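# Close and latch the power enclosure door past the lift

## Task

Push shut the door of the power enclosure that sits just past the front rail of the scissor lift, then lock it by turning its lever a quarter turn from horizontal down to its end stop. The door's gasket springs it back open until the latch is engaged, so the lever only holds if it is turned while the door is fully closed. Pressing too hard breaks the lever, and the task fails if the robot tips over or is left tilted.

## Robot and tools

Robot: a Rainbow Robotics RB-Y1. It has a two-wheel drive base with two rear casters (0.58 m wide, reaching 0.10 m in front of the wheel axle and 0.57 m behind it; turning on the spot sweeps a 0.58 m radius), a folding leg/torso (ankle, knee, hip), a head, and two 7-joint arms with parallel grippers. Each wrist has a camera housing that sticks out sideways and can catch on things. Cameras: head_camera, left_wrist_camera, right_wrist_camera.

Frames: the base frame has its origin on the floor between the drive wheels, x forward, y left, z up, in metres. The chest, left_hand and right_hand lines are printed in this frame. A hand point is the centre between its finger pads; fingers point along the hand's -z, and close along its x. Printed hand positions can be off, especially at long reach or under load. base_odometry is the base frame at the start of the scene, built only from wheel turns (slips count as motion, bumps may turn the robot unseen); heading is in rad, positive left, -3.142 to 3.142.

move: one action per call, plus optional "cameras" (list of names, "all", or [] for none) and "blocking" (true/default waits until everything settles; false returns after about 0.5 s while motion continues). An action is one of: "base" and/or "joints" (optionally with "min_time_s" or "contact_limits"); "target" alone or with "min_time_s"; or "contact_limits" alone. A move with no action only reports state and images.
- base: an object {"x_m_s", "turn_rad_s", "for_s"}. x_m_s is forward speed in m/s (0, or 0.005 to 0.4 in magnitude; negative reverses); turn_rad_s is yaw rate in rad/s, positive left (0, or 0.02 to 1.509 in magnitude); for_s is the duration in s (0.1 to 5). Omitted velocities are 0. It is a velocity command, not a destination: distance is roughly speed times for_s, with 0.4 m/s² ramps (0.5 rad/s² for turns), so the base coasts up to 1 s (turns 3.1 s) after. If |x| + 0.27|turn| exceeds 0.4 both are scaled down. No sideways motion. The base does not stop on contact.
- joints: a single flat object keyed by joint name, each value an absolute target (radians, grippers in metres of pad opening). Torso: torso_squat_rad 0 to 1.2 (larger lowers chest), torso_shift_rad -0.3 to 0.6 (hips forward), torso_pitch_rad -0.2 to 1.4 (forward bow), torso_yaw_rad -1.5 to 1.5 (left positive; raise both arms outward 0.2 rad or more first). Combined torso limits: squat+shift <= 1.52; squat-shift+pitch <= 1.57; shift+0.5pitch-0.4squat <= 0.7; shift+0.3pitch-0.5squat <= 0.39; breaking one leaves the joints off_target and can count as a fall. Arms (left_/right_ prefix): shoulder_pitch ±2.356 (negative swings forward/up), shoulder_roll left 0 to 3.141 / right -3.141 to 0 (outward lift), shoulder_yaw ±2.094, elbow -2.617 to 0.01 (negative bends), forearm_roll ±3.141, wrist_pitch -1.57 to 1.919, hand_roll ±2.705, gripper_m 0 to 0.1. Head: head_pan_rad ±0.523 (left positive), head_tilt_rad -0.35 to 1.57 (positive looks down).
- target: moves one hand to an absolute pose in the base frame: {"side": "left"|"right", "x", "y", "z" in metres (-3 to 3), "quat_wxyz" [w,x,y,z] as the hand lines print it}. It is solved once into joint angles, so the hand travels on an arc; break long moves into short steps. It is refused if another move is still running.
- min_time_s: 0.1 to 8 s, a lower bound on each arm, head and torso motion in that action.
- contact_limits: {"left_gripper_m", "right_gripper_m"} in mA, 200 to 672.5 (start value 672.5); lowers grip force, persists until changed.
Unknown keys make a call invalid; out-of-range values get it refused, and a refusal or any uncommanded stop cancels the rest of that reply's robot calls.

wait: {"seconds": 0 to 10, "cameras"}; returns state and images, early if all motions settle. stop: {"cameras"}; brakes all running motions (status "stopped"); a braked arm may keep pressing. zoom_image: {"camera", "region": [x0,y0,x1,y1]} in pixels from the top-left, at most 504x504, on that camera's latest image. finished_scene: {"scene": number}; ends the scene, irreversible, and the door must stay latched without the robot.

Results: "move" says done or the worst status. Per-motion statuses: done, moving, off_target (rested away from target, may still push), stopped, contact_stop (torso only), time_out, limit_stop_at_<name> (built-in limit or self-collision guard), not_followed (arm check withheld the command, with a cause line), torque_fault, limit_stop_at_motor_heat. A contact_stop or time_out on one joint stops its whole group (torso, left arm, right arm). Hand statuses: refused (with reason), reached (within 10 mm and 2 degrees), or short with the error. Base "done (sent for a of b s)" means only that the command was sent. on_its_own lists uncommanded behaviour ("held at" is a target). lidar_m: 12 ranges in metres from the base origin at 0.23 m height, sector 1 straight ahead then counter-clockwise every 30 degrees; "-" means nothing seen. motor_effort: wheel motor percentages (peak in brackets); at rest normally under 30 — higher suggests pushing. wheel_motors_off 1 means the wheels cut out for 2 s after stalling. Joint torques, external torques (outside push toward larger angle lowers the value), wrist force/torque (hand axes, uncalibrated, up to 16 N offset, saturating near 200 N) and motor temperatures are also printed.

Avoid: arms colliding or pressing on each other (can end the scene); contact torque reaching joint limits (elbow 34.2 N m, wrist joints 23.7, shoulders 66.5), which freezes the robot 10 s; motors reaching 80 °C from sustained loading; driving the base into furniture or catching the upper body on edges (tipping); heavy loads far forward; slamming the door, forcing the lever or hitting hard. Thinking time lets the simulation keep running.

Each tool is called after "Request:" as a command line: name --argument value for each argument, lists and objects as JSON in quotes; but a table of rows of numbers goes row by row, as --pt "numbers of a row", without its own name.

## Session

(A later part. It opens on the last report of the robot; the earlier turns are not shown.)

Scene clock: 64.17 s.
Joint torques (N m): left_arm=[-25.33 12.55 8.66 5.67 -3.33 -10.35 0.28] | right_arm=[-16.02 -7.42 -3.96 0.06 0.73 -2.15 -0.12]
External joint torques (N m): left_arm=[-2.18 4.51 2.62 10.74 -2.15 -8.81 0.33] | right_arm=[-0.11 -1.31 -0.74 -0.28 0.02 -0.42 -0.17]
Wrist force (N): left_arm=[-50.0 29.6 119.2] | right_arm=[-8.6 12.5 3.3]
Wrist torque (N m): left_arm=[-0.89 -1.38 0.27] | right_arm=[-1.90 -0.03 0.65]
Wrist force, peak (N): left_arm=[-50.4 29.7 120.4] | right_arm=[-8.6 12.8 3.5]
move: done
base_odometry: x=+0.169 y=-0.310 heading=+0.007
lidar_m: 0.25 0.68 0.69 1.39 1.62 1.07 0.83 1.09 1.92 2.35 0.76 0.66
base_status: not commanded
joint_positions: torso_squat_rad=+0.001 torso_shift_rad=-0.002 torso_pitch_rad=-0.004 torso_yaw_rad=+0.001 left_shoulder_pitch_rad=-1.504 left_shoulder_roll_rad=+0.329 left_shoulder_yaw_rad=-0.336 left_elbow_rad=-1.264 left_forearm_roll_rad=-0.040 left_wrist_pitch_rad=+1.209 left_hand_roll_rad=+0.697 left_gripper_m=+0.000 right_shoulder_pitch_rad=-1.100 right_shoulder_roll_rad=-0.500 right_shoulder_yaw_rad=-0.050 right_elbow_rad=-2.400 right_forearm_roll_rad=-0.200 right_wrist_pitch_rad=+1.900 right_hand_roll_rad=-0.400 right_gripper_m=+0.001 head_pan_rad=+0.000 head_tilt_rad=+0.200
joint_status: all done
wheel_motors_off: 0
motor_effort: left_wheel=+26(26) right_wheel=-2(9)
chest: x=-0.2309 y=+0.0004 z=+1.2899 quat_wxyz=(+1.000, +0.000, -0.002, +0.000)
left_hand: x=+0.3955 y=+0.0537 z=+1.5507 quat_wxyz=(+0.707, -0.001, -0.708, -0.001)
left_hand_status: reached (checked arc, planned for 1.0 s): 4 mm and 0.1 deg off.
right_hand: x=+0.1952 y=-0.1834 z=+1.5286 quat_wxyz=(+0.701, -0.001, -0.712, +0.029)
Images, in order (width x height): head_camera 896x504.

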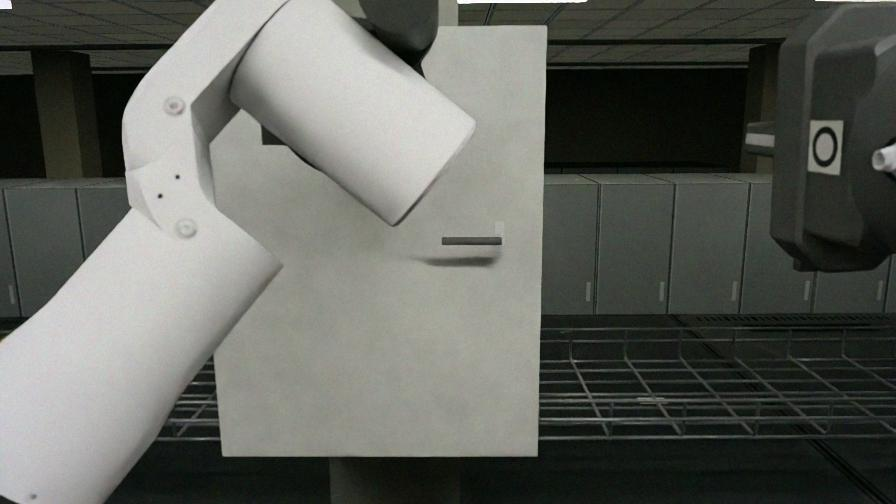

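Request:
move --target '{"side":"left","x":0.401,"y":0.054,"z":1.55,"quat_wxyz":[0.707,0,-0.707,0]}' --min_time_s 0.6 --cameras '[]'

Request:
move --target '{"side":"right","x":0.275,"y":-0.09,"z":1.482,"quat_wxyz":[0.683,0.183,-0.683,0.183]}' --cameras '[]'

Request:
move --target '{"side":"right","x":0.335,"y":-0.042,"z":1.474,"quat_wxyz":[0.683,0.183,-0.683,0.183]}' --cameras '["right_wrist_camera"]'

Request:
move --target '{"side":"right","x":0.391,"y":-0.02,"z":1.464,"quat_wxyz":[0.683,0.183,-0.683,0.183]}' --min_time_s 1.2 --cameras '["right_wrist_camera"]'

Scene clock: 70.57 s.
Joint torques (N m): left_arm=[-25.87 14.72 9.4 8.03 -3.68 -13.24 0.22] | right_arm=[-16.43 -7.05 -3.74 0.12 0.71 -2.17 0]
External joint torques (N m): left_arm=[-2.59 6.58 3.45 13.2 -2.51 -11.71 0.27] | right_arm=[-0.53 -0.94 -0.53 -0.24 0 -0.44 -0.05]
Wrist force (N): left_arm=[-60.4 36.8 151.9] | right_arm=[-8.4 12.8 3.2]
Wrist torque (N m): left_arm=[-0.90 -1.19 0.24] | right_arm=[-1.95 0.00 0.62]
Wrist force, peak (N): left_arm=[-61.1 37.1 153.4] | right_arm=[-9.2 12.5 3.3]
move: done
base_odometry: x=+0.169 y=-0.310 heading=+0.007
lidar_m: 0.25 0.68 0.70 1.39 1.62 1.06 0.83 1.09 1.92 2.36 0.77 0.66
base_status: not commanded
joint_positions: torso_squat_rad=+0.001 torso_shift_rad=-0.003 torso_pitch_rad=-0.005 torso_yaw_rad=+0.001 left_shoulder_pitch_rad=-1.512 left_shoulder_roll_rad=+0.324 left_shoulder_yaw_rad=-0.337 left_elbow_rad=-1.235 left_forearm_roll_rad=-0.040 left_wrist_pitch_rad=+1.190 left_hand_roll_rad=+0.699 left_gripper_m=+0.000 right_shoulder_pitch_rad=-1.100 right_shoulder_roll_rad=-0.500 right_shoulder_yaw_rad=-0.050 right_elbow_rad=-2.400 right_forearm_roll_rad=-0.200 right_wrist_pitch_rad=+1.900 right_hand_roll_rad=-0.400 right_gripper_m=+0.001 head_pan_rad=+0.000 head_tilt_rad=+0.200
joint_status: all done
wheel_motors_off: 0
motor_effort: left_wheel=+33(34) right_wheel=+4(5)
chest: x=-0.2318 y=+0.0006 z=+1.2899 quat_wxyz=(+1.000, +0.000, -0.003, +0.000)
left_hand: x=+0.3985 y=+0.0531 z=+1.5502 quat_wxyz=(+0.707, -0.001, -0.707, -0.001)
left_hand_status: reached (checked arc, planned for 0.6 s): 3 mm and 0.1 deg off.
right_hand: x=+0.1940 y=-0.1830 z=+1.5292 quat_wxyz=(+0.701, -0.002, -0.713, +0.029)

Scene clock: 71.57 s.
Joint torques (N m): left_arm=[-25.84 15.08 9.73 7.95 -3.91 -13.12 0.26] | right_arm=[-19.35 -6.55 -4.4 -4.49 0.77 -1.9 -0.16]
External joint torques (N m): left_arm=[-2.56 6.95 3.79 13.13 -2.74 -11.59 0.32] | right_arm=[-0.73 -0.71 -1.28 -0.57 0.44 0 -0.21]
Wrist force (N): left_arm=[-60.8 35.6 152.1] | right_arm=[-8.8 12.2 2.8]
Wrist torque (N m): left_arm=[-0.91 -1.26 0.24] | right_arm=[-1.88 -0.06 0.64]
Wrist force, peak (N): left_arm=[-60.8 35.4 156.0] | right_arm=[-8.8 13.4 3.3]
move: done
base_odometry: x=+0.169 y=-0.310 heading=+0.007
lidar_m: 0.25 0.68 0.70 1.40 1.63 1.08 0.83 1.08 1.91 2.35 0.77 0.66
base_status: not commanded
joint_positions: torso_squat_rad=+0.001 torso_shift_rad=-0.003 torso_pitch_rad=-0.006 torso_yaw_rad=+0.001 left_shoulder_pitch_rad=-1.512 left_shoulder_roll_rad=+0.324 left_shoulder_yaw_rad=-0.337 left_elbow_rad=-1.235 left_forearm_roll_rad=-0.040 left_wrist_pitch_rad=+1.190 left_hand_roll_rad=+0.699 left_gripper_m=+0.000 right_shoulder_pitch_rad=-0.935 right_shoulder_roll_rad=-0.325 right_shoulder_yaw_rad=-0.107 right_elbow_rad=-2.061 right_forearm_roll_rad=-0.568 right_wrist_pitch_rad=+1.329 right_hand_roll_rad=-0.142 right_gripper_m=+0.001 head_pan_rad=+0.000 head_tilt_rad=+0.200
joint_status: all done
wheel_motors_off: 0
motor_effort: left_wheel=+36(37) right_wheel=+6(8)
chest: x=-0.2318 y=+0.0006 z=+1.2899 quat_wxyz=(+1.000, +0.000, -0.003, +0.000)
left_hand: x=+0.3985 y=+0.0530 z=+1.5502 quat_wxyz=(+0.707, -0.001, -0.707, -0.001)
right_hand: x=+0.2749 y=-0.0900 z=+1.4819 quat_wxyz=(+0.683, +0.183, -0.683, +0.183)
right_hand_status: reached (checked arc, planned for 0.7 s): 0 mm and 0.0 deg off.

Scene clock: 72.63 s.
Joint torques (N m): left_arm=[-25.58 15.7 9.72 8.01 -3.83 -13.01 0.31] | right_arm=[-21.42 -5.7 -3.7 -5.82 0.38 -2.14 -0.09]
External joint torques (N m): left_arm=[-2.3 7.57 3.77 13.19 -2.66 -11.46 0.36] | right_arm=[-0.57 -0.2 -0.45 -0.04 0.13 -0.23 -0.14]
Wrist force (N): left_arm=[-59.9 34.6 153.0] | right_arm=[-8.8 12.3 3.2]
Wrist torque (N m): left_arm=[-0.97 -1.28 0.23] | right_arm=[-1.89 -0.05 0.66]
Wrist force, peak (N): left_arm=[-60.6 37.0 156.0] | right_arm=[-7.9 13.6 1.9]
move: done
base_odometry: x=+0.169 y=-0.310 heading=+0.007
lidar_m: 0.25 0.68 0.70 1.40 1.63 1.07 0.83 1.08 1.91 2.35 0.77 0.66
base_status: not commanded
joint_positions: torso_squat_rad=+0.001 torso_shift_rad=-0.003 torso_pitch_rad=-0.006 torso_yaw_rad=+0.001 left_shoulder_pitch_rad=-1.512 left_shoulder_roll_rad=+0.324 left_shoulder_yaw_rad=-0.338 left_elbow_rad=-1.235 left_forearm_roll_rad=-0.040 left_wrist_pitch_rad=+1.190 left_hand_roll_rad=+0.699 left_gripper_m=+0.000 right_shoulder_pitch_rad=-1.035 right_shoulder_roll_rad=-0.232 right_shoulder_yaw_rad=-0.024 right_elbow_rad=-1.762 right_forearm_roll_rad=-0.465 right_wrist_pitch_rad=+1.126 right_hand_roll_rad=-0.082 right_gripper_m=+0.001 head_pan_rad=+0.000 head_tilt_rad=+0.200
joint_status: all done
wheel_motors_off: 0
motor_effort: left_wheel=+37(37) right_wheel=+5(8)
chest: x=-0.2318 y=+0.0007 z=+1.2899 quat_wxyz=(+1.000, +0.000, -0.003, +0.000)
left_hand: x=+0.3984 y=+0.0529 z=+1.5502 quat_wxyz=(+0.707, -0.001, -0.707, -0.001)
right_hand: x=+0.3348 y=-0.0420 z=+1.4739 quat_wxyz=(+0.683, +0.183, -0.683, +0.183)
right_hand_status: reached (checked arc, planned for 0.6 s): 0 mm and 0.0 deg off.
Images, in order (width x height): right_wrist_camera 644x364.

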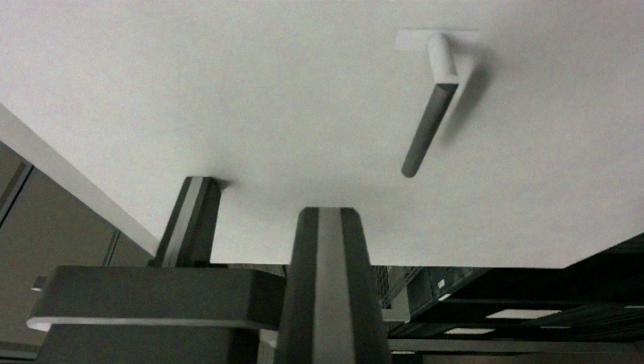

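Scene clock: 74.17 s.
Joint torques (N m): left_arm=[-25.6 15.96 10.02 8.13 -3.76 -12.87 0.29] | right_arm=[-24.31 -5.99 -3.08 -7.01 -0.11 -2.47 0.23]
External joint torques (N m): left_arm=[-2.33 7.84 4.07 13.32 -2.59 -11.34 0.35] | right_arm=[-1.43 0.21 -0.05 0.31 -0.24 -0.55 0.18]
Wrist force (N): left_arm=[-59.9 36.0 153.6] | right_arm=[-8.5 12.3 3.0]
Wrist torque (N m): left_arm=[-0.90 -1.25 0.25] | right_arm=[-1.86 -0.02 0.66]
Wrist force, peak (N): left_arm=[-59.7 35.9 155.4] | right_arm=[-8.9 12.5 3.1]
move: done
base_odometry: x=+0.169 y=-0.310 heading=+0.007
lidar_m: 0.25 0.68 0.71 1.40 1.62 1.07 0.83 1.08 1.91 2.35 0.77 0.66
base_status: not commanded
joint_positions: torso_squat_rad=+0.001 torso_shift_rad=-0.003 torso_pitch_rad=-0.006 torso_yaw_rad=+0.001 left_shoulder_pitch_rad=-1.512 left_shoulder_roll_rad=+0.324 left_shoulder_yaw_rad=-0.338 left_elbow_rad=-1.235 left_forearm_roll_rad=-0.040 left_wrist_pitch_rad=+1.190 left_hand_roll_rad=+0.699 left_gripper_m=+0.000 right_shoulder_pitch_rad=-1.141 right_shoulder_roll_rad=-0.195 right_shoulder_yaw_rad=-0.019 right_elbow_rad=-1.437 right_forearm_roll_rad=-0.475 right_wrist_pitch_rad=+0.921 right_hand_roll_rad=+0.015 right_gripper_m=+0.001 head_pan_rad=+0.000 head_tilt_rad=+0.200
joint_status: all done
wheel_motors_off: 0
motor_effort: left_wheel=+37(37) right_wheel=+7(8)
chest: x=-0.2318 y=+0.0007 z=+1.2899 quat_wxyz=(+1.000, +0.000, -0.003, +0.000)
left_hand: x=+0.3984 y=+0.0529 z=+1.5503 quat_wxyz=(+0.707, -0.001, -0.707, -0.001)
right_hand: x=+0.3909 y=-0.0203 z=+1.4639 quat_wxyz=(+0.683, +0.183, -0.683, +0.183)
right_hand_status: reached (checked arc, planned for 1.2 s): 0 mm and 0.0 deg off.
Images, in order (width x height): right_wrist_camera 644x364.

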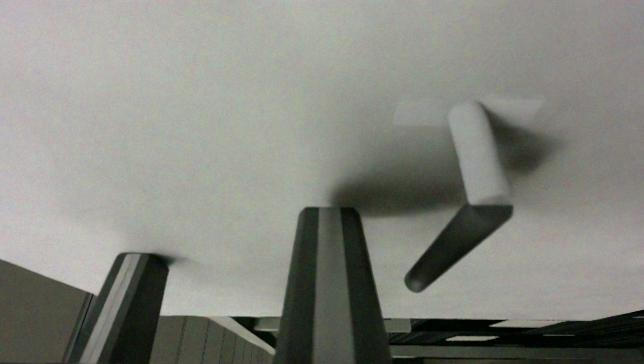

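Request:
move --target '{"side":"right","x":0.391,"y":-0.01,"z":1.451,"quat_wxyz":[0.683,0.183,-0.683,0.183]}' --min_time_s 0.8 --cameras '[]'

Request:
move --target '{"side":"right","x":0.391,"y":-0.01,"z":1.439,"quat_wxyz":[0.683,0.183,-0.683,0.183]}' --min_time_s 1 --cameras '["right_wrist_camera"]'

Request:
move --target '{"side":"right","x":0.391,"y":-0.01,"z":1.428,"quat_wxyz":[0.683,0.183,-0.683,0.183]}' --min_time_s 1 --cameras '["right_wrist_camera"]'

Request:
move --target '{"side":"right","x":0.391,"y":-0.01,"z":1.418,"quat_wxyz":[0.683,0.183,-0.683,0.183]}' --min_time_s 1 --cameras '["right_wrist_camera"]'

Scene clock: 79.10 s.
Joint torques (N m): left_arm=[-25.37 16.06 10.06 8.06 -3.79 -12.93 0.29] | right_arm=[-22.55 -4.54 -2.18 -8.09 0.56 -2.55 -0.2]
External joint torques (N m): left_arm=[-2.09 7.93 4.11 13.24 -2.62 -11.39 0.34] | right_arm=[0.22 1.24 0.81 -0.59 0.42 -0.63 -0.25]
Wrist force (N): left_arm=[-59.8 35.3 153.2] | right_arm=[-8.3 12.1 2.7]
Wrist torque (N m): left_arm=[-0.90 -1.27 0.23] | right_arm=[-1.87 0.00 0.65]
Wrist force, peak (N): left_arm=[-60.0 35.9 153.8] | right_arm=[-9.0 12.5 3.1]
move: done
base_odometry: x=+0.169 y=-0.310 heading=+0.007
lidar_m: 0.25 0.69 0.70 1.40 1.62 1.07 0.83 1.09 1.92 2.35 0.77 0.66
base_status: not commanded
joint_positions: torso_squat_rad=+0.001 torso_shift_rad=-0.003 torso_pitch_rad=-0.006 torso_yaw_rad=+0.001 left_shoulder_pitch_rad=-1.512 left_shoulder_roll_rad=+0.324 left_shoulder_yaw_rad=-0.338 left_elbow_rad=-1.235 left_forearm_roll_rad=-0.040 left_wrist_pitch_rad=+1.190 left_hand_roll_rad=+0.699 left_gripper_m=+0.000 right_shoulder_pitch_rad=-1.118 right_shoulder_roll_rad=-0.168 right_shoulder_yaw_rad=-0.003 right_elbow_rad=-1.441 right_forearm_roll_rad=-0.448 right_wrist_pitch_rad=+0.896 right_hand_roll_rad=+0.010 right_gripper_m=+0.001 head_pan_rad=+0.000 head_tilt_rad=+0.200
joint_status: all done
wheel_motors_off: 0
motor_effort: left_wheel=+37(37) right_wheel=+5(9)
chest: x=-0.2318 y=+0.0007 z=+1.2899 quat_wxyz=(+1.000, +0.000, -0.003, +0.000)
left_hand: x=+0.3984 y=+0.0529 z=+1.5503 quat_wxyz=(+0.707, -0.001, -0.707, -0.001)
right_hand: x=+0.3906 y=-0.0103 z=+1.4513 quat_wxyz=(+0.683, +0.183, -0.683, +0.183)
right_hand_status: reached (checked arc, planned for 0.8 s): 1 mm and 0.1 deg off.

Scene clock: 80.43 s.
Joint torques (N m): left_arm=[-25.28 16.33 10.48 6.89 -4.48 -13.15 0.28] | right_arm=[-2.78 -0.83 3.61 2.7 -0.04 6.07 -0.14]
External joint torques (N m): left_arm=[-2 8.2 4.54 12.07 -3.31 -11.62 0.33] | right_arm=[19.86 4.72 6.58 10.29 -0.17 7.98 -0.19]
Wrist force (N): left_arm=[-62.7 34.2 146.8] | right_arm=[25.3 9.3 -6.7]
Wrist torque (N m): left_arm=[-0.96 -1.15 0.20] | right_arm=[-1.79 -0.43 1.01]
Wrist force, peak (N): left_arm=[-59.3 35.3 153.6] | right_arm=[26.1 11.7 -7.3]
move: done
base_odometry: x=+0.169 y=-0.310 heading=+0.007
lidar_m: 0.25 0.68 0.70 1.40 1.62 1.07 0.83 1.09 1.92 2.36 0.77 0.66
base_status: not commanded
joint_positions: torso_squat_rad=+0.001 torso_shift_rad=-0.003 torso_pitch_rad=-0.006 torso_yaw_rad=+0.001 left_shoulder_pitch_rad=-1.512 left_shoulder_roll_rad=+0.324 left_shoulder_yaw_rad=-0.338 left_elbow_rad=-1.235 left_forearm_roll_rad=-0.040 left_wrist_pitch_rad=+1.190 left_hand_roll_rad=+0.699 left_gripper_m=+0.000 right_shoulder_pitch_rad=-1.091 right_shoulder_roll_rad=-0.160 right_shoulder_yaw_rad=+0.003 right_elbow_rad=-1.454 right_forearm_roll_rad=-0.443 right_wrist_pitch_rad=+0.875 right_hand_roll_rad=+0.017 right_gripper_m=+0.001 head_pan_rad=+0.000 head_tilt_rad=+0.200
joint_status: all done
wheel_motors_off: 0
motor_effort: left_wheel=+37(38) right_wheel=+6(9)
chest: x=-0.2320 y=+0.0007 z=+1.2899 quat_wxyz=(+1.000, +0.000, -0.003, +0.000)
left_hand: x=+0.3981 y=+0.0529 z=+1.5504 quat_wxyz=(+0.707, -0.001, -0.707, -0.001)
right_hand: x=+0.3899 y=-0.0099 z=+1.4443 quat_wxyz=(+0.680, +0.183, -0.686, +0.183)
right_hand_status: reached (checked arc, planned for 1.0 s): 5 mm and 0.6 deg off.
Images, in order (width x height): right_wrist_camera 644x364.

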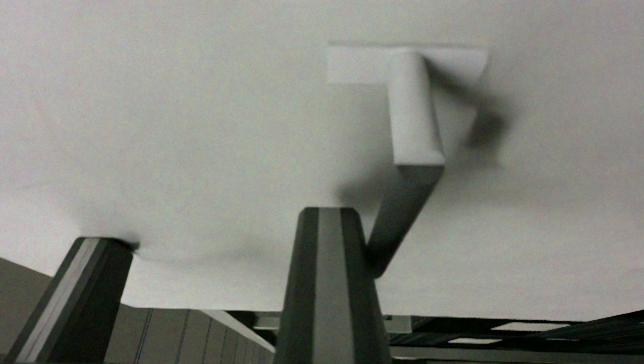

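Scene clock: 81.77 s.
Joint torques (N m): left_arm=[-25.71 16.18 10.4 5.21 -4.52 -12.87 0.27] | right_arm=[0.38 -0.61 4.73 6.21 0.56 6.9 -0.1]
External joint torques (N m): left_arm=[-2.44 8.05 4.45 10.39 -3.35 -11.34 0.33] | right_arm=[22.91 4.69 7.67 13.92 0.43 8.82 -0.16]
Wrist force (N): left_arm=[-60.2 33.2 134.7] | right_arm=[28.7 13.4 5.6]
Wrist torque (N m): left_arm=[-0.89 -1.18 0.21] | right_arm=[-1.89 -0.29 1.00]
Wrist force, peak (N): left_arm=[-63.1 34.9 149.5] | right_arm=[29.2 15.4 3.8]
move: done
base_odometry: x=+0.169 y=-0.310 heading=+0.007
lidar_m: 0.25 0.69 0.70 1.39 1.62 1.07 0.83 1.09 1.92 2.35 0.76 0.66
base_status: not commanded
joint_positions: torso_squat_rad=+0.001 torso_shift_rad=-0.003 torso_pitch_rad=-0.006 torso_yaw_rad=+0.001 left_shoulder_pitch_rad=-1.512 left_shoulder_roll_rad=+0.324 left_shoulder_yaw_rad=-0.338 left_elbow_rad=-1.234 left_forearm_roll_rad=-0.040 left_wrist_pitch_rad=+1.190 left_hand_roll_rad=+0.699 left_gripper_m=+0.000 right_shoulder_pitch_rad=-1.062 right_shoulder_roll_rad=-0.153 right_shoulder_yaw_rad=+0.010 right_elbow_rad=-1.464 right_forearm_roll_rad=-0.441 right_wrist_pitch_rad=+0.856 right_hand_roll_rad=+0.025 right_gripper_m=+0.001 head_pan_rad=+0.000 head_tilt_rad=+0.200
joint_status: all done
wheel_motors_off: 0
motor_effort: left_wheel=+37(37) right_wheel=+7(8)
chest: x=-0.2321 y=+0.0007 z=+1.2899 quat_wxyz=(+1.000, +0.000, -0.003, +0.000)
left_hand: x=+0.3981 y=+0.0530 z=+1.5504 quat_wxyz=(+0.707, -0.001, -0.707, -0.001)
right_hand: x=+0.3898 y=-0.0098 z=+1.4340 quat_wxyz=(+0.679, +0.183, -0.687, +0.183)
right_hand_status: reached (checked arc, planned for 1.0 s): 6 mm and 0.6 deg off.
Images, in order (width x height): right_wrist_camera 644x364.

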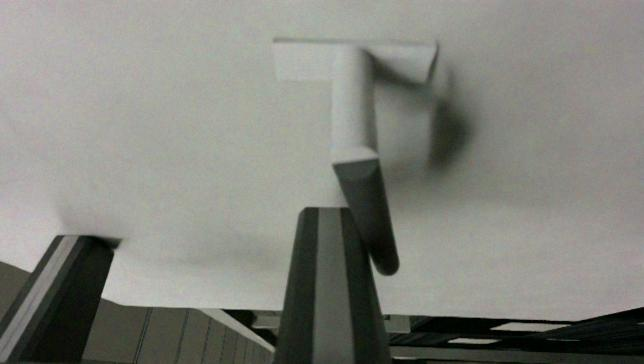

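Scene clock: 83.10 s.
Joint torques (N m): left_arm=[-22.59 14.8 9.37 6.19 -3 -8.88 0.27] | right_arm=[1.14 -6.13 0.14 7.06 2.52 5.97 -0.06]
External joint torques (N m): left_arm=[0.68 6.66 3.42 11.36 -1.83 -7.35 0.32] | right_arm=[23.56 -1.07 3.07 14.89 2.4 7.88 -0.12]
Wrist force (N): left_arm=[-44.1 26.2 118.0] | right_arm=[24.9 22.6 8.6]
Wrist torque (N m): left_arm=[-0.97 -1.42 0.33] | right_arm=[-1.83 -0.27 0.88]
Wrist force, peak (N): left_arm=[-60.5 33.7 137.9] | right_arm=[28.1 22.6 11.7]
move: done
base_odometry: x=+0.169 y=-0.310 heading=+0.007
lidar_m: 0.25 0.68 0.70 1.39 1.62 1.07 0.83 1.08 1.91 2.35 0.76 0.66
base_status: not commanded
joint_positions: torso_squat_rad=+0.001 torso_shift_rad=-0.003 torso_pitch_rad=-0.006 torso_yaw_rad=+0.001 left_shoulder_pitch_rad=-1.513 left_shoulder_roll_rad=+0.324 left_shoulder_yaw_rad=-0.337 left_elbow_rad=-1.235 left_forearm_roll_rad=-0.040 left_wrist_pitch_rad=+1.189 left_hand_roll_rad=+0.699 left_gripper_m=+0.000 right_shoulder_pitch_rad=-1.036 right_shoulder_roll_rad=-0.146 right_shoulder_yaw_rad=+0.018 right_elbow_rad=-1.472 right_forearm_roll_rad=-0.441 right_wrist_pitch_rad=+0.839 right_hand_roll_rad=+0.032 right_gripper_m=+0.001 head_pan_rad=+0.000 head_tilt_rad=+0.200
joint_status: all done
wheel_motors_off: 0
motor_effort: left_wheel=+35(37) right_wheel=+6(9)
chest: x=-0.2322 y=+0.0005 z=+1.2899 quat_wxyz=(+1.000, +0.000, -0.003, +0.000)
left_hand: x=+0.3978 y=+0.0527 z=+1.5513 quat_wxyz=(+0.706, -0.001, -0.708, -0.001)
right_hand: x=+0.3895 y=-0.0088 z=+1.4237 quat_wxyz=(+0.679, +0.184, -0.687, +0.184)
right_hand_status: reached (checked arc, planned for 1.0 s): 6 mm and 0.6 deg off.
Images, in order (width x height): right_wrist_camera 644x364.

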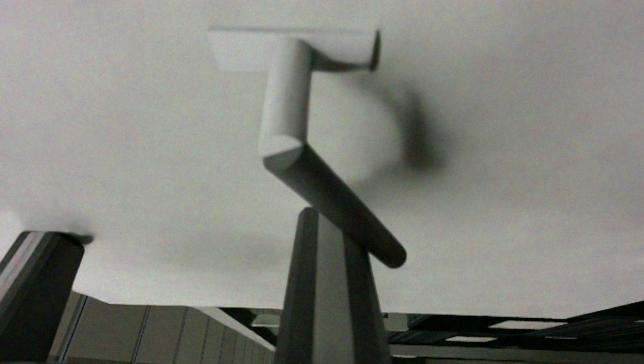

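Request:
move --target '{"side":"right","x":0.391,"y":-0.015,"z":1.407,"quat_wxyz":[0.683,0.183,-0.683,0.183]}' --min_time_s 1 --cameras '[]'

Request:
move --target '{"side":"right","x":0.391,"y":-0.024,"z":1.399,"quat_wxyz":[0.683,0.183,-0.683,0.183]}' --min_time_s 1 --cameras '["right_wrist_camera"]'

Request:
move --target '{"side":"right","x":0.391,"y":-0.034,"z":1.396,"quat_wxyz":[0.683,0.183,-0.683,0.183]}' --min_time_s 1 --cameras '[]'

Request:
move --target '{"side":"right","x":0.391,"y":-0.043,"z":1.395,"quat_wxyz":[0.683,0.183,-0.683,0.183]}' --min_time_s 1 --cameras '["right_wrist_camera"]'

Scene clock: 88.10 s.
Joint torques (N m): left_arm=[-22.48 14.83 9.73 6.46 -3.5 -8.53 0.2] | right_arm=[0.49 -13.71 -4.41 6.95 3.46 4.75 -0.15]
External joint torques (N m): left_arm=[0.79 6.69 3.79 11.63 -2.33 -6.99 0.25] | right_arm=[22.78 -8.82 -1.47 14.89 3.36 6.67 -0.2]
Wrist force (N): left_arm=[-43.7 23.2 115.3] | right_arm=[22.1 31.0 7.5]
Wrist torque (N m): left_arm=[-1.03 -1.42 0.27] | right_arm=[-1.78 -0.17 0.89]
Wrist force, peak (N): left_arm=[-45.2 26.6 122.4] | right_arm=[24.5 31.6 11.8]
move: done
base_odometry: x=+0.169 y=-0.310 heading=+0.007
lidar_m: 0.25 0.68 0.70 1.40 1.62 1.07 0.83 1.08 1.92 2.35 0.77 0.66
base_status: not commanded
joint_positions: torso_squat_rad=+0.001 torso_shift_rad=-0.003 torso_pitch_rad=-0.006 torso_yaw_rad=+0.001 left_shoulder_pitch_rad=-1.513 left_shoulder_roll_rad=+0.324 left_shoulder_yaw_rad=-0.337 left_elbow_rad=-1.235 left_forearm_roll_rad=-0.040 left_wrist_pitch_rad=+1.189 left_hand_roll_rad=+0.699 left_gripper_m=+0.000 right_shoulder_pitch_rad=-1.003 right_shoulder_roll_rad=-0.147 right_shoulder_yaw_rad=+0.023 right_elbow_rad=-1.483 right_forearm_roll_rad=-0.453 right_wrist_pitch_rad=+0.822 right_hand_roll_rad=+0.047 right_gripper_m=+0.001 head_pan_rad=+0.000 head_tilt_rad=+0.200
joint_status: all done
wheel_motors_off: 0
motor_effort: left_wheel=+35(35) right_wheel=+7(8)
chest: x=-0.2322 y=+0.0005 z=+1.2899 quat_wxyz=(+1.000, +0.000, -0.003, +0.000)
left_hand: x=+0.3978 y=+0.0527 z=+1.5514 quat_wxyz=(+0.706, -0.001, -0.708, -0.001)
right_hand: x=+0.3894 y=-0.0121 z=+1.4123 quat_wxyz=(+0.679, +0.185, -0.686, +0.184)
right_hand_status: reached (checked arc, planned for 1.0 s): 6 mm and 0.6 deg off.

Scene clock: 89.43 s.
Joint torques (N m): left_arm=[-21.82 15.56 9.48 6.59 -3.63 -7.97 0.21] | right_arm=[-0.71 -17.83 -10.15 6.01 4.93 3.21 0.06]
External joint torques (N m): left_arm=[1.45 7.42 3.53 11.76 -2.46 -6.44 0.26] | right_arm=[21.47 -12.95 -7.16 14 4.85 5.12 0.01]
Wrist force (N): left_arm=[-42.4 20.5 112.3] | right_arm=[16.5 38.4 7.3]
Wrist torque (N m): left_arm=[-1.07 -1.39 0.29] | right_arm=[-1.68 -0.07 0.79]
Wrist force, peak (N): left_arm=[-44.7 22.2 118.2] | right_arm=[19.5 38.3 12.1]
move: done
base_odometry: x=+0.169 y=-0.310 heading=+0.007
lidar_m: 0.25 0.68 0.70 1.40 1.62 1.07 0.83 1.09 1.91 2.35 0.77 0.66
base_status: not commanded
joint_positions: torso_squat_rad=+0.001 torso_shift_rad=-0.003 torso_pitch_rad=-0.006 torso_yaw_rad=+0.001 left_shoulder_pitch_rad=-1.513 left_shoulder_roll_rad=+0.324 left_shoulder_yaw_rad=-0.337 left_elbow_rad=-1.235 left_forearm_roll_rad=-0.040 left_wrist_pitch_rad=+1.189 left_hand_roll_rad=+0.699 left_gripper_m=+0.000 right_shoulder_pitch_rad=-0.973 right_shoulder_roll_rad=-0.160 right_shoulder_yaw_rad=+0.023 right_elbow_rad=-1.497 right_forearm_roll_rad=-0.479 right_wrist_pitch_rad=+0.813 right_hand_roll_rad=+0.067 right_gripper_m=+0.001 head_pan_rad=+0.000 head_tilt_rad=+0.200
joint_status: all done
wheel_motors_off: 0
motor_effort: left_wheel=+35(35) right_wheel=+6(9)
chest: x=-0.2322 y=+0.0006 z=+1.2899 quat_wxyz=(+1.000, +0.000, -0.003, +0.000)
left_hand: x=+0.3978 y=+0.0526 z=+1.5514 quat_wxyz=(+0.706, -0.001, -0.708, -0.001)
right_hand: x=+0.3894 y=-0.0198 z=+1.4034 quat_wxyz=(+0.680, +0.185, -0.685, +0.185)
right_hand_status: reached (checked arc, planned for 1.0 s): 6 mm and 0.6 deg off.
Images, in order (width x height): right_wrist_camera 644x364.

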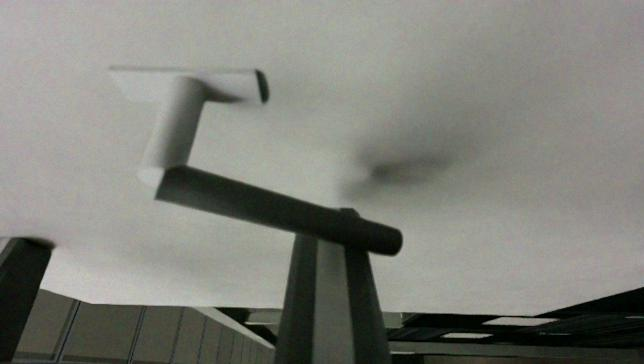

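Scene clock: 90.77 s.
Joint torques (N m): left_arm=[-21.07 16.53 9.48 7.04 -3.86 -7.52 0.19] | right_arm=[-3.83 -22.42 -15.02 4.05 6.33 1.53 0.22]
External joint torques (N m): left_arm=[2.2 8.4 3.53 12.21 -2.69 -5.99 0.24] | right_arm=[18.27 -17.39 -11.94 12.03 6.27 3.44 0.17]
Wrist force (N): left_arm=[-41.7 18.3 111.2] | right_arm=[8.9 45.2 6.6]
Wrist torque (N m): left_arm=[-1.08 -1.48 0.27] | right_arm=[-1.68 -0.12 0.64]
Wrist force, peak (N): left_arm=[-42.9 19.8 114.4] | right_arm=[11.4 45.0 9.3]
move: done
base_odometry: x=+0.169 y=-0.310 heading=+0.007
lidar_m: 0.25 0.68 0.70 1.39 1.62 1.07 0.83 1.09 1.92 2.35 0.77 0.66
base_status: not commanded
joint_positions: torso_squat_rad=+0.001 torso_shift_rad=-0.003 torso_pitch_rad=-0.006 torso_yaw_rad=+0.001 left_shoulder_pitch_rad=-1.513 left_shoulder_roll_rad=+0.324 left_shoulder_yaw_rad=-0.337 left_elbow_rad=-1.235 left_forearm_roll_rad=-0.040 left_wrist_pitch_rad=+1.189 left_hand_roll_rad=+0.699 left_gripper_m=+0.000 right_shoulder_pitch_rad=-0.954 right_shoulder_roll_rad=-0.178 right_shoulder_yaw_rad=+0.018 right_elbow_rad=-1.510 right_forearm_roll_rad=-0.509 right_wrist_pitch_rad=+0.813 right_hand_roll_rad=+0.084 right_gripper_m=+0.001 head_pan_rad=+0.000 head_tilt_rad=+0.200
joint_status: all done
wheel_motors_off: 0
motor_effort: left_wheel=+35(35) right_wheel=+7(8)
chest: x=-0.2321 y=+0.0007 z=+1.2899 quat_wxyz=(+1.000, +0.000, -0.003, +0.000)
left_hand: x=+0.3978 y=+0.0526 z=+1.5514 quat_wxyz=(+0.706, -0.001, -0.708, -0.001)
right_hand: x=+0.3893 y=-0.0290 z=+1.3994 quat_wxyz=(+0.680, +0.186, -0.685, +0.186)
right_hand_status: reached (checked arc, planned for 1.0 s): 6 mm and 0.6 deg off.

Scene clock: 92.10 s.
Joint torques (N m): left_arm=[-20.53 16.84 9.74 7.22 -3.89 -7.19 0.21] | right_arm=[-6.78 -24.89 -17.47 2.65 7.03 -0.33 0.4]
External joint torques (N m): left_arm=[2.74 8.71 3.79 12.39 -2.72 -5.66 0.27] | right_arm=[15.29 -19.67 -14.3 10.61 7 1.58 0.35]
Wrist force (N): left_arm=[-41.3 17.6 110.9] | right_arm=[2.4 49.0 7.8]
Wrist torque (N m): left_arm=[-1.09 -1.49 0.30] | right_arm=[-1.62 -0.07 0.53]
Wrist force, peak (N): left_arm=[-42.3 18.6 112.5] | right_arm=[2.8 50.5 9.3]
move: done
base_odometry: x=+0.169 y=-0.310 heading=+0.007
lidar_m: 0.25 0.68 0.70 1.40 1.62 1.07 0.83 1.08 1.91 2.35 0.77 0.66
base_status: not commanded
joint_positions: torso_squat_rad=+0.001 torso_shift_rad=-0.003 torso_pitch_rad=-0.006 torso_yaw_rad=+0.001 left_shoulder_pitch_rad=-1.513 left_shoulder_roll_rad=+0.324 left_shoulder_yaw_rad=-0.337 left_elbow_rad=-1.235 left_forearm_roll_rad=-0.040 left_wrist_pitch_rad=+1.189 left_hand_roll_rad=+0.699 left_gripper_m=+0.000 right_shoulder_pitch_rad=-0.940 right_shoulder_roll_rad=-0.196 right_shoulder_yaw_rad=+0.012 right_elbow_rad=-1.520 right_forearm_roll_rad=-0.537 right_wrist_pitch_rad=+0.816 right_hand_roll_rad=+0.097 right_gripper_m=+0.001 head_pan_rad=+0.000 head_tilt_rad=+0.200
joint_status: all done
wheel_motors_off: 0
motor_effort: left_wheel=+35(35) right_wheel=+5(9)
chest: x=-0.2320 y=+0.0008 z=+1.2899 quat_wxyz=(+1.000, +0.000, -0.003, +0.000)
left_hand: x=+0.3979 y=+0.0526 z=+1.5514 quat_wxyz=(+0.706, -0.001, -0.708, -0.001)
right_hand: x=+0.3892 y=-0.0378 z=+1.3975 quat_wxyz=(+0.681, +0.186, -0.684, +0.186)
right_hand_status: reached (checked arc, planned for 1.0 s): 6 mm and 0.6 deg off.
Images, in order (width x height): right_wrist_camera 644x364.

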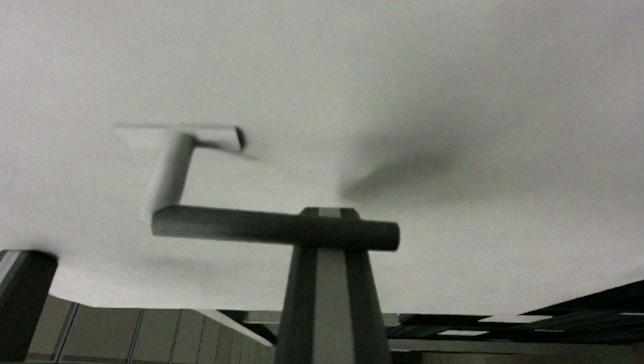

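Request:
move --target '{"side":"right","x":0.391,"y":-0.05,"z":1.396,"quat_wxyz":[0.683,0.183,-0.683,0.183]}' --min_time_s 1 --cameras '[]'

Request:
move --target '{"side":"right","x":0.391,"y":-0.056,"z":1.396,"quat_wxyz":[0.683,0.183,-0.683,0.183]}' --min_time_s 1 --cameras '["right_wrist_camera"]'

Scene clock: 94.90 s.
Joint torques (N m): left_arm=[-19.87 17.41 9.69 7.87 -4.07 -6.96 0.28] | right_arm=[-9.95 -27.63 -21.05 0.83 7.77 -2.12 0.3]
External joint torques (N m): left_arm=[3.4 9.29 3.74 13.05 -2.9 -5.42 0.34] | right_arm=[12.1 -22.23 -17.82 8.74 7.75 -0.22 0.24]
Wrist force (N): left_arm=[-40.5 16.4 111.8] | right_arm=[-4.0 53.9 6.3]
Wrist torque (N m): left_arm=[-1.15 -1.46 0.27] | right_arm=[-1.66 -0.01 0.56]
Wrist force, peak (N): left_arm=[-41.5 17.8 112.1] | right_arm=[-4.4 54.2 11.8]
move: done
base_odometry: x=+0.169 y=-0.310 heading=+0.007
lidar_m: 0.24 0.68 0.70 1.39 1.62 1.07 0.83 1.08 1.91 2.35 0.76 0.66
base_status: not commanded
joint_positions: torso_squat_rad=+0.001 torso_shift_rad=-0.003 torso_pitch_rad=-0.006 torso_yaw_rad=+0.001 left_shoulder_pitch_rad=-1.514 left_shoulder_roll_rad=+0.324 left_shoulder_yaw_rad=-0.338 left_elbow_rad=-1.235 left_forearm_roll_rad=-0.040 left_wrist_pitch_rad=+1.189 left_hand_roll_rad=+0.699 left_gripper_m=+0.000 right_shoulder_pitch_rad=-0.934 right_shoulder_roll_rad=-0.212 right_shoulder_yaw_rad=+0.006 right_elbow_rad=-1.526 right_forearm_roll_rad=-0.558 right_wrist_pitch_rad=+0.822 right_hand_roll_rad=+0.105 right_gripper_m=+0.001 head_pan_rad=+0.000 head_tilt_rad=+0.200
joint_status: all done
wheel_motors_off: 0
motor_effort: left_wheel=+35(35) right_wheel=+6(8)
chest: x=-0.2319 y=+0.0008 z=+1.2899 quat_wxyz=(+1.000, -0.001, -0.003, +0.000)
left_hand: x=+0.3979 y=+0.0525 z=+1.5514 quat_wxyz=(+0.706, -0.002, -0.708, -0.001)
right_hand: x=+0.3892 y=-0.0444 z=+1.3975 quat_wxyz=(+0.681, +0.186, -0.683, +0.186)
right_hand_status: reached (checked arc, planned for 1.0 s): 6 mm and 0.6 deg off.

Scene clock: 96.23 s.
Joint torques (N m): left_arm=[-18.11 20.37 11.06 9.48 -5.01 -5.93 0.27] | right_arm=[-6.49 -35.86 -29.06 1.59 10.17 -3.11 -0.29]
External joint torques (N m): left_arm=[5.15 12.27 5.12 14.65 -3.84 -4.4 0.32] | right_arm=[15.51 -30.33 -25.75 9.48 10.16 -1.21 -0.34]
Wrist force (N): left_arm=[-40.0 10.6 110.6] | right_arm=[-6.1 68.0 -6.0]
Wrist torque (N m): left_arm=[-1.33 -1.50 0.23] | right_arm=[-1.33 0.02 1.03]
Wrist force, peak (N): left_arm=[-41.3 13.1 116.9] | right_arm=[-5.9 68.2 -5.8]
move: done
base_odometry: x=+0.169 y=-0.310 heading=+0.007
lidar_m: 0.25 0.68 0.70 1.39 1.61 1.07 0.83 1.09 1.92 2.35 0.76 0.66
base_status: not commanded
joint_positions: torso_squat_rad=+0.001 torso_shift_rad=-0.003 torso_pitch_rad=-0.006 torso_yaw_rad=+0.001 left_shoulder_pitch_rad=-1.514 left_shoulder_roll_rad=+0.323 left_shoulder_yaw_rad=-0.338 left_elbow_rad=-1.236 left_forearm_roll_rad=-0.040 left_wrist_pitch_rad=+1.189 left_hand_roll_rad=+0.699 left_gripper_m=+0.000 right_shoulder_pitch_rad=-0.929 right_shoulder_roll_rad=-0.223 right_shoulder_yaw_rad=+0.003 right_elbow_rad=-1.532 right_forearm_roll_rad=-0.577 right_wrist_pitch_rad=+0.825 right_hand_roll_rad=+0.114 right_gripper_m=+0.001 head_pan_rad=+0.000 head_tilt_rad=+0.200
joint_status: all done
wheel_motors_off: 0
motor_effort: left_wheel=+35(36) right_wheel=+5(8)
chest: x=-0.2318 y=+0.0011 z=+1.2899 quat_wxyz=(+1.000, -0.001, -0.003, +0.001)
left_hand: x=+0.3978 y=+0.0523 z=+1.5514 quat_wxyz=(+0.706, -0.002, -0.708, -0.002)
right_hand: x=+0.3887 y=-0.0481 z=+1.3974 quat_wxyz=(+0.681, +0.188, -0.683, +0.188)
right_hand_status: reached (checked arc, planned for 1.0 s): 8 mm and 0.8 deg off.
Images, in order (width x height): right_wrist_camera 644x364.

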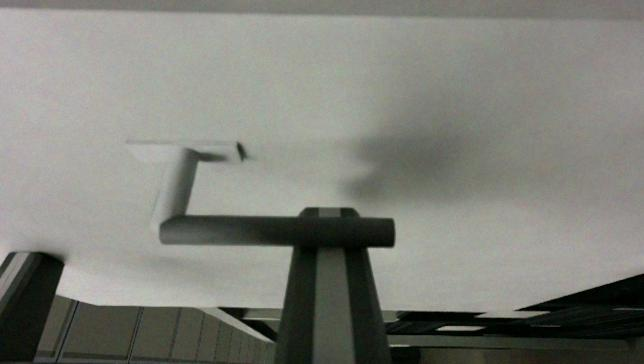

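Request:
move --target '{"side":"right","x":0.384,"y":-0.03,"z":1.397,"quat_wxyz":[0.683,0.183,-0.683,0.183]}' --cameras '[]'

Request:
move --target '{"side":"right","x":0.29,"y":-0.09,"z":1.4,"quat_wxyz":[0.683,0.183,-0.683,0.183]}' --cameras '[]'

Request:
move --target '{"side":"left","x":0.365,"y":0.07,"z":1.55,"quat_wxyz":[0.707,0,-0.707,0]}' --min_time_s 1.5 --cameras '["head_camera"]'

Request:
move --target '{"side":"left","x":0.31,"y":0.1,"z":1.55,"quat_wxyz":[0.707,0,-0.707,0]}' --min_time_s 1 --cameras '["head_camera"]'

Scene clock: 100.13 s.
Joint torques (N m): left_arm=[-18.53 15.27 9.71 9.08 -2.87 -10.94 0.24] | right_arm=[-21.44 -6.68 -4.55 -7.5 0.47 -2.44 -0.1]
External joint torques (N m): left_arm=[4.73 7.13 3.76 14.25 -1.7 -9.42 0.29] | right_arm=[0.37 -1.88 -1.53 0.4 0.39 -0.53 -0.15]
Wrist force (N): left_arm=[-49.6 34.0 142.7] | right_arm=[-8.5 14.5 2.4]
Wrist torque (N m): left_arm=[-0.81 -1.30 0.27] | right_arm=[-2.15 0.02 0.63]
Wrist force, peak (N): left_arm=[-49.3 38.2 144.8] | right_arm=[-6.3 68.2 -6.0]
move: done
base_odometry: x=+0.169 y=-0.310 heading=+0.007
lidar_m: 0.25 0.68 0.70 1.40 1.62 1.07 0.83 1.08 1.92 2.35 0.78 0.66
base_status: not commanded
joint_positions: torso_squat_rad=+0.001 torso_shift_rad=-0.003 torso_pitch_rad=-0.006 torso_yaw_rad=+0.001 left_shoulder_pitch_rad=-1.514 left_shoulder_roll_rad=+0.324 left_shoulder_yaw_rad=-0.337 left_elbow_rad=-1.235 left_forearm_roll_rad=-0.040 left_wrist_pitch_rad=+1.190 left_hand_roll_rad=+0.699 left_gripper_m=+0.000 right_shoulder_pitch_rad=-0.934 right_shoulder_roll_rad=-0.172 right_shoulder_yaw_rad=+0.019 right_elbow_rad=-1.551 right_forearm_roll_rad=-0.484 right_wrist_pitch_rad=+0.837 right_hand_roll_rad=+0.063 right_gripper_m=+0.001 head_pan_rad=+0.000 head_tilt_rad=+0.200
joint_status: all done
wheel_motors_off: 0
motor_effort: left_wheel=+36(36) right_wheel=+5(7)
chest: x=-0.2318 y=+0.0006 z=+1.2899 quat_wxyz=(+1.000, +0.000, -0.003, +0.000)
left_hand: x=+0.3980 y=+0.0526 z=+1.5516 quat_wxyz=(+0.706, -0.001, -0.708, -0.001)
right_hand: x=+0.3838 y=-0.0305 z=+1.3970 quat_wxyz=(+0.683, +0.183, -0.683, +0.183)
right_hand_status: reached (checked arc, planned for 0.3 s): 1 mm and 0.0 deg off.

Scene clock: 101.40 s.
Joint torques (N m): left_arm=[-19.04 14.45 9.15 8.67 -2.83 -10.95 0.26] | right_arm=[-18.63 -5.57 -3.86 -5.93 0.08 -2.54 -0.08]
External joint torques (N m): left_arm=[4.23 6.31 3.2 13.84 -1.65 -9.42 0.31] | right_arm=[-0.98 -0.88 -0.57 -0.09 -0.11 -0.62 -0.14]
Wrist force (N): left_arm=[-49.5 35.2 141.3] | right_arm=[-8.9 14.3 2.6]
Wrist torque (N m): left_arm=[-0.89 -1.31 0.29] | right_arm=[-2.12 -0.07 0.67]
Wrist force, peak (N): left_arm=[-50.6 32.3 146.8] | right_arm=[-9.5 24.3 0.7]
move: done
base_odometry: x=+0.169 y=-0.310 heading=+0.007
lidar_m: 0.25 0.68 0.70 1.40 1.62 1.07 0.83 1.08 1.92 2.35 0.77 0.66
base_status: not commanded
joint_positions: torso_squat_rad=+0.001 torso_shift_rad=-0.003 torso_pitch_rad=-0.006 torso_yaw_rad=+0.001 left_shoulder_pitch_rad=-1.514 left_shoulder_roll_rad=+0.324 left_shoulder_yaw_rad=-0.337 left_elbow_rad=-1.235 left_forearm_roll_rad=-0.040 left_wrist_pitch_rad=+1.190 left_hand_roll_rad=+0.699 left_gripper_m=+0.000 right_shoulder_pitch_rad=-0.682 right_shoulder_roll_rad=-0.279 right_shoulder_yaw_rad=-0.034 right_elbow_rad=-2.076 right_forearm_roll_rad=-0.550 right_wrist_pitch_rad=+1.105 right_hand_roll_rad=-0.043 right_gripper_m=+0.001 head_pan_rad=+0.000 head_tilt_rad=+0.200
joint_status: all done
wheel_motors_off: 0
motor_effort: left_wheel=+36(37) right_wheel=+5(8)
chest: x=-0.2318 y=+0.0006 z=+1.2899 quat_wxyz=(+1.000, +0.000, -0.003, +0.000)
left_hand: x=+0.3980 y=+0.0527 z=+1.5515 quat_wxyz=(+0.706, -0.001, -0.708, -0.001)
right_hand: x=+0.2900 y=-0.0900 z=+1.3999 quat_wxyz=(+0.683, +0.183, -0.683, +0.183)
right_hand_status: reached (checked arc, planned for 0.9 s): 0 mm and 0.0 deg off.

Scene clock: 103.23 s.
Joint torques (N m): left_arm=[-20.37 7.94 7.25 -5.02 -0.93 -1.31 -0.66] | right_arm=[-18.77 -5.42 -3.65 -6.02 0 -2.72 -0.16]
External joint torques (N m): left_arm=[1.89 0.57 0.83 -0.69 0.27 0.26 -0.6] | right_arm=[-1.16 -0.76 -0.39 -0.12 -0.17 -0.8 -0.21]
Wrist force (N): left_arm=[-12.2 10.6 10.4] | right_arm=[-8.9 14.0 2.5]
Wrist torque (N m): left_arm=[-0.65 -1.76 0.42] | right_arm=[-2.09 -0.06 0.64]
Wrist force, peak (N): left_arm=[-49.4 34.2 141.1] | right_arm=[-8.9 14.7 2.6]
move: done
base_odometry: x=+0.169 y=-0.310 heading=+0.007
lidar_m: 0.25 0.68 0.70 1.40 1.62 1.07 0.83 1.09 1.92 2.35 0.76 0.66
base_status: not commanded
joint_positions: torso_squat_rad=+0.000 torso_shift_rad=+0.000 torso_pitch_rad=+0.000 torso_yaw_rad=+0.000 left_shoulder_pitch_rad=-1.433 left_shoulder_roll_rad=+0.370 left_shoulder_yaw_rad=-0.319 left_elbow_rad=-1.469 left_forearm_roll_rad=-0.020 left_wrist_pitch_rad=+1.335 left_hand_roll_rad=+0.671 left_gripper_m=+0.000 right_shoulder_pitch_rad=-0.682 right_shoulder_roll_rad=-0.279 right_shoulder_yaw_rad=-0.034 right_elbow_rad=-2.076 right_forearm_roll_rad=-0.550 right_wrist_pitch_rad=+1.105 right_hand_roll_rad=-0.043 right_gripper_m=+0.001 head_pan_rad=+0.000 head_tilt_rad=+0.200
joint_status: all done
wheel_motors_off: 0
motor_effort: left_wheel=+9(36) right_wheel=-9(10)
chest: x=-0.2281 y=-0.0002 z=+1.2899 quat_wxyz=(+1.000, +0.000, +0.000, +0.000)
left_hand: x=+0.3710 y=+0.0680 z=+1.5473 quat_wxyz=(+0.709, +0.000, -0.705, -0.001)
left_hand_status: reached (checked arc, planned for 1.5 s): 7 mm and 0.3 deg off.
right_hand: x=+0.2943 y=-0.0913 z=+1.3969 quat_wxyz=(+0.685, +0.184, -0.681, +0.182)
Images, in order (width x height): head_camera 896x504.

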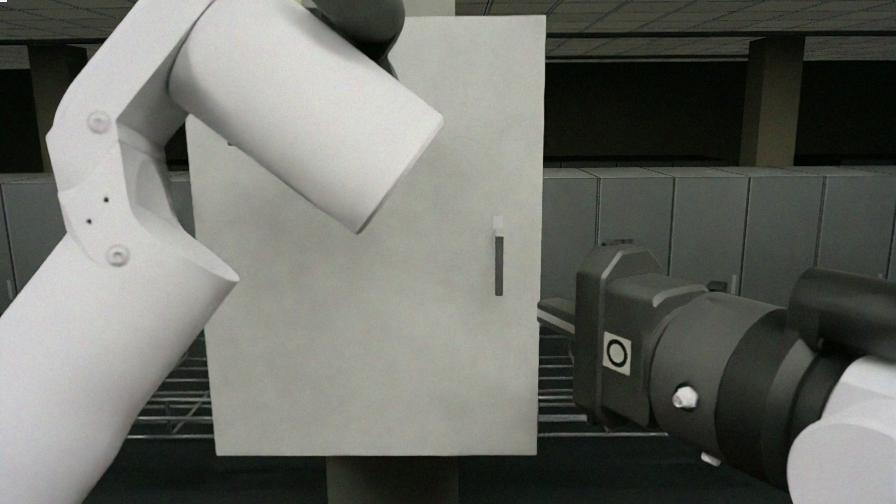

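Scene clock: 104.57 s.
Joint torques (N m): left_arm=[-18.35 6.64 7.01 -2.95 -0.9 -1.55 -0.55] | right_arm=[-18.51 -5.79 -3.66 -6.12 0.17 -2.71 -0.02]
External joint torques (N m): left_arm=[1.8 0.16 0.56 -0.37 0.27 0.07 -0.5] | right_arm=[-0.9 -1.13 -0.4 -0.22 0 -0.79 -0.08]
Wrist force (N): left_arm=[-12.5 10.3 10.1] | right_arm=[-8.6 14.2 2.4]
Wrist torque (N m): left_arm=[-0.64 -1.75 0.44] | right_arm=[-2.11 -0.04 0.63]
Wrist force, peak (N): left_arm=[-12.8 11.3 9.8] | right_arm=[-8.8 14.9 2.6]
move: done
base_odometry: x=+0.169 y=-0.310 heading=+0.007
lidar_m: 0.25 0.68 0.70 1.40 1.62 1.06 0.83 1.09 1.92 2.35 0.77 0.66
base_status: not commanded
joint_positions: torso_squat_rad=+0.000 torso_shift_rad=+0.000 torso_pitch_rad=+0.000 torso_yaw_rad=+0.000 left_shoulder_pitch_rad=-1.333 left_shoulder_roll_rad=+0.445 left_shoulder_yaw_rad=-0.264 left_elbow_rad=-1.819 left_forearm_roll_rad=+0.029 left_wrist_pitch_rad=+1.564 left_hand_roll_rad=+0.628 left_gripper_m=+0.000 right_shoulder_pitch_rad=-0.682 right_shoulder_roll_rad=-0.279 right_shoulder_yaw_rad=-0.034 right_elbow_rad=-2.076 right_forearm_roll_rad=-0.550 right_wrist_pitch_rad=+1.105 right_hand_roll_rad=-0.043 right_gripper_m=+0.001 head_pan_rad=+0.000 head_tilt_rad=+0.200
joint_status: all done
wheel_motors_off: 0
motor_effort: left_wheel=+9(9) right_wheel=-8(10)
chest: x=-0.2281 y=-0.0001 z=+1.2899 quat_wxyz=(+1.000, +0.000, +0.000, +0.000)
left_hand: x=+0.3100 y=+0.0999 z=+1.5502 quat_wxyz=(+0.707, +0.000, -0.707, +0.000)
left_hand_status: reached (checked arc, planned for 1.0 s): 0 mm and 0.0 deg off.
right_hand: x=+0.2943 y=-0.0913 z=+1.3969 quat_wxyz=(+0.685, +0.184, -0.681, +0.182)
Images, in order (width x height): head_camera 896x504.

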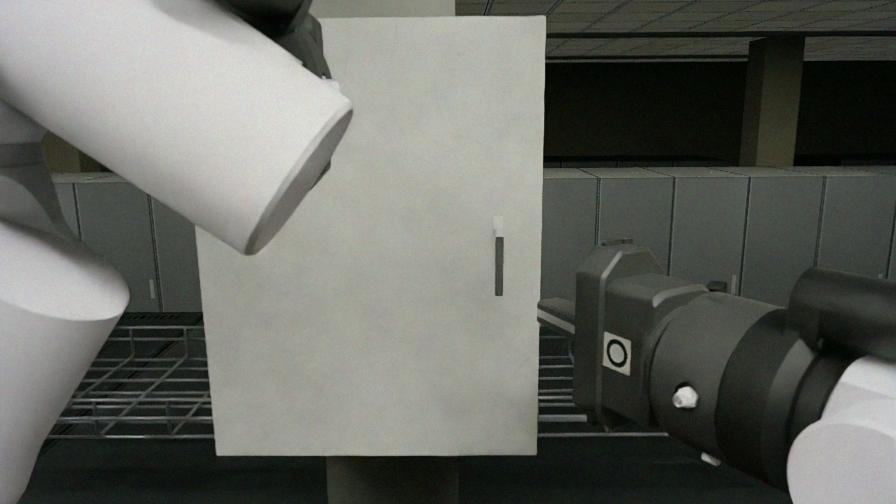

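Request:
finished_scene --scene 3

The scene is finished: the task was done.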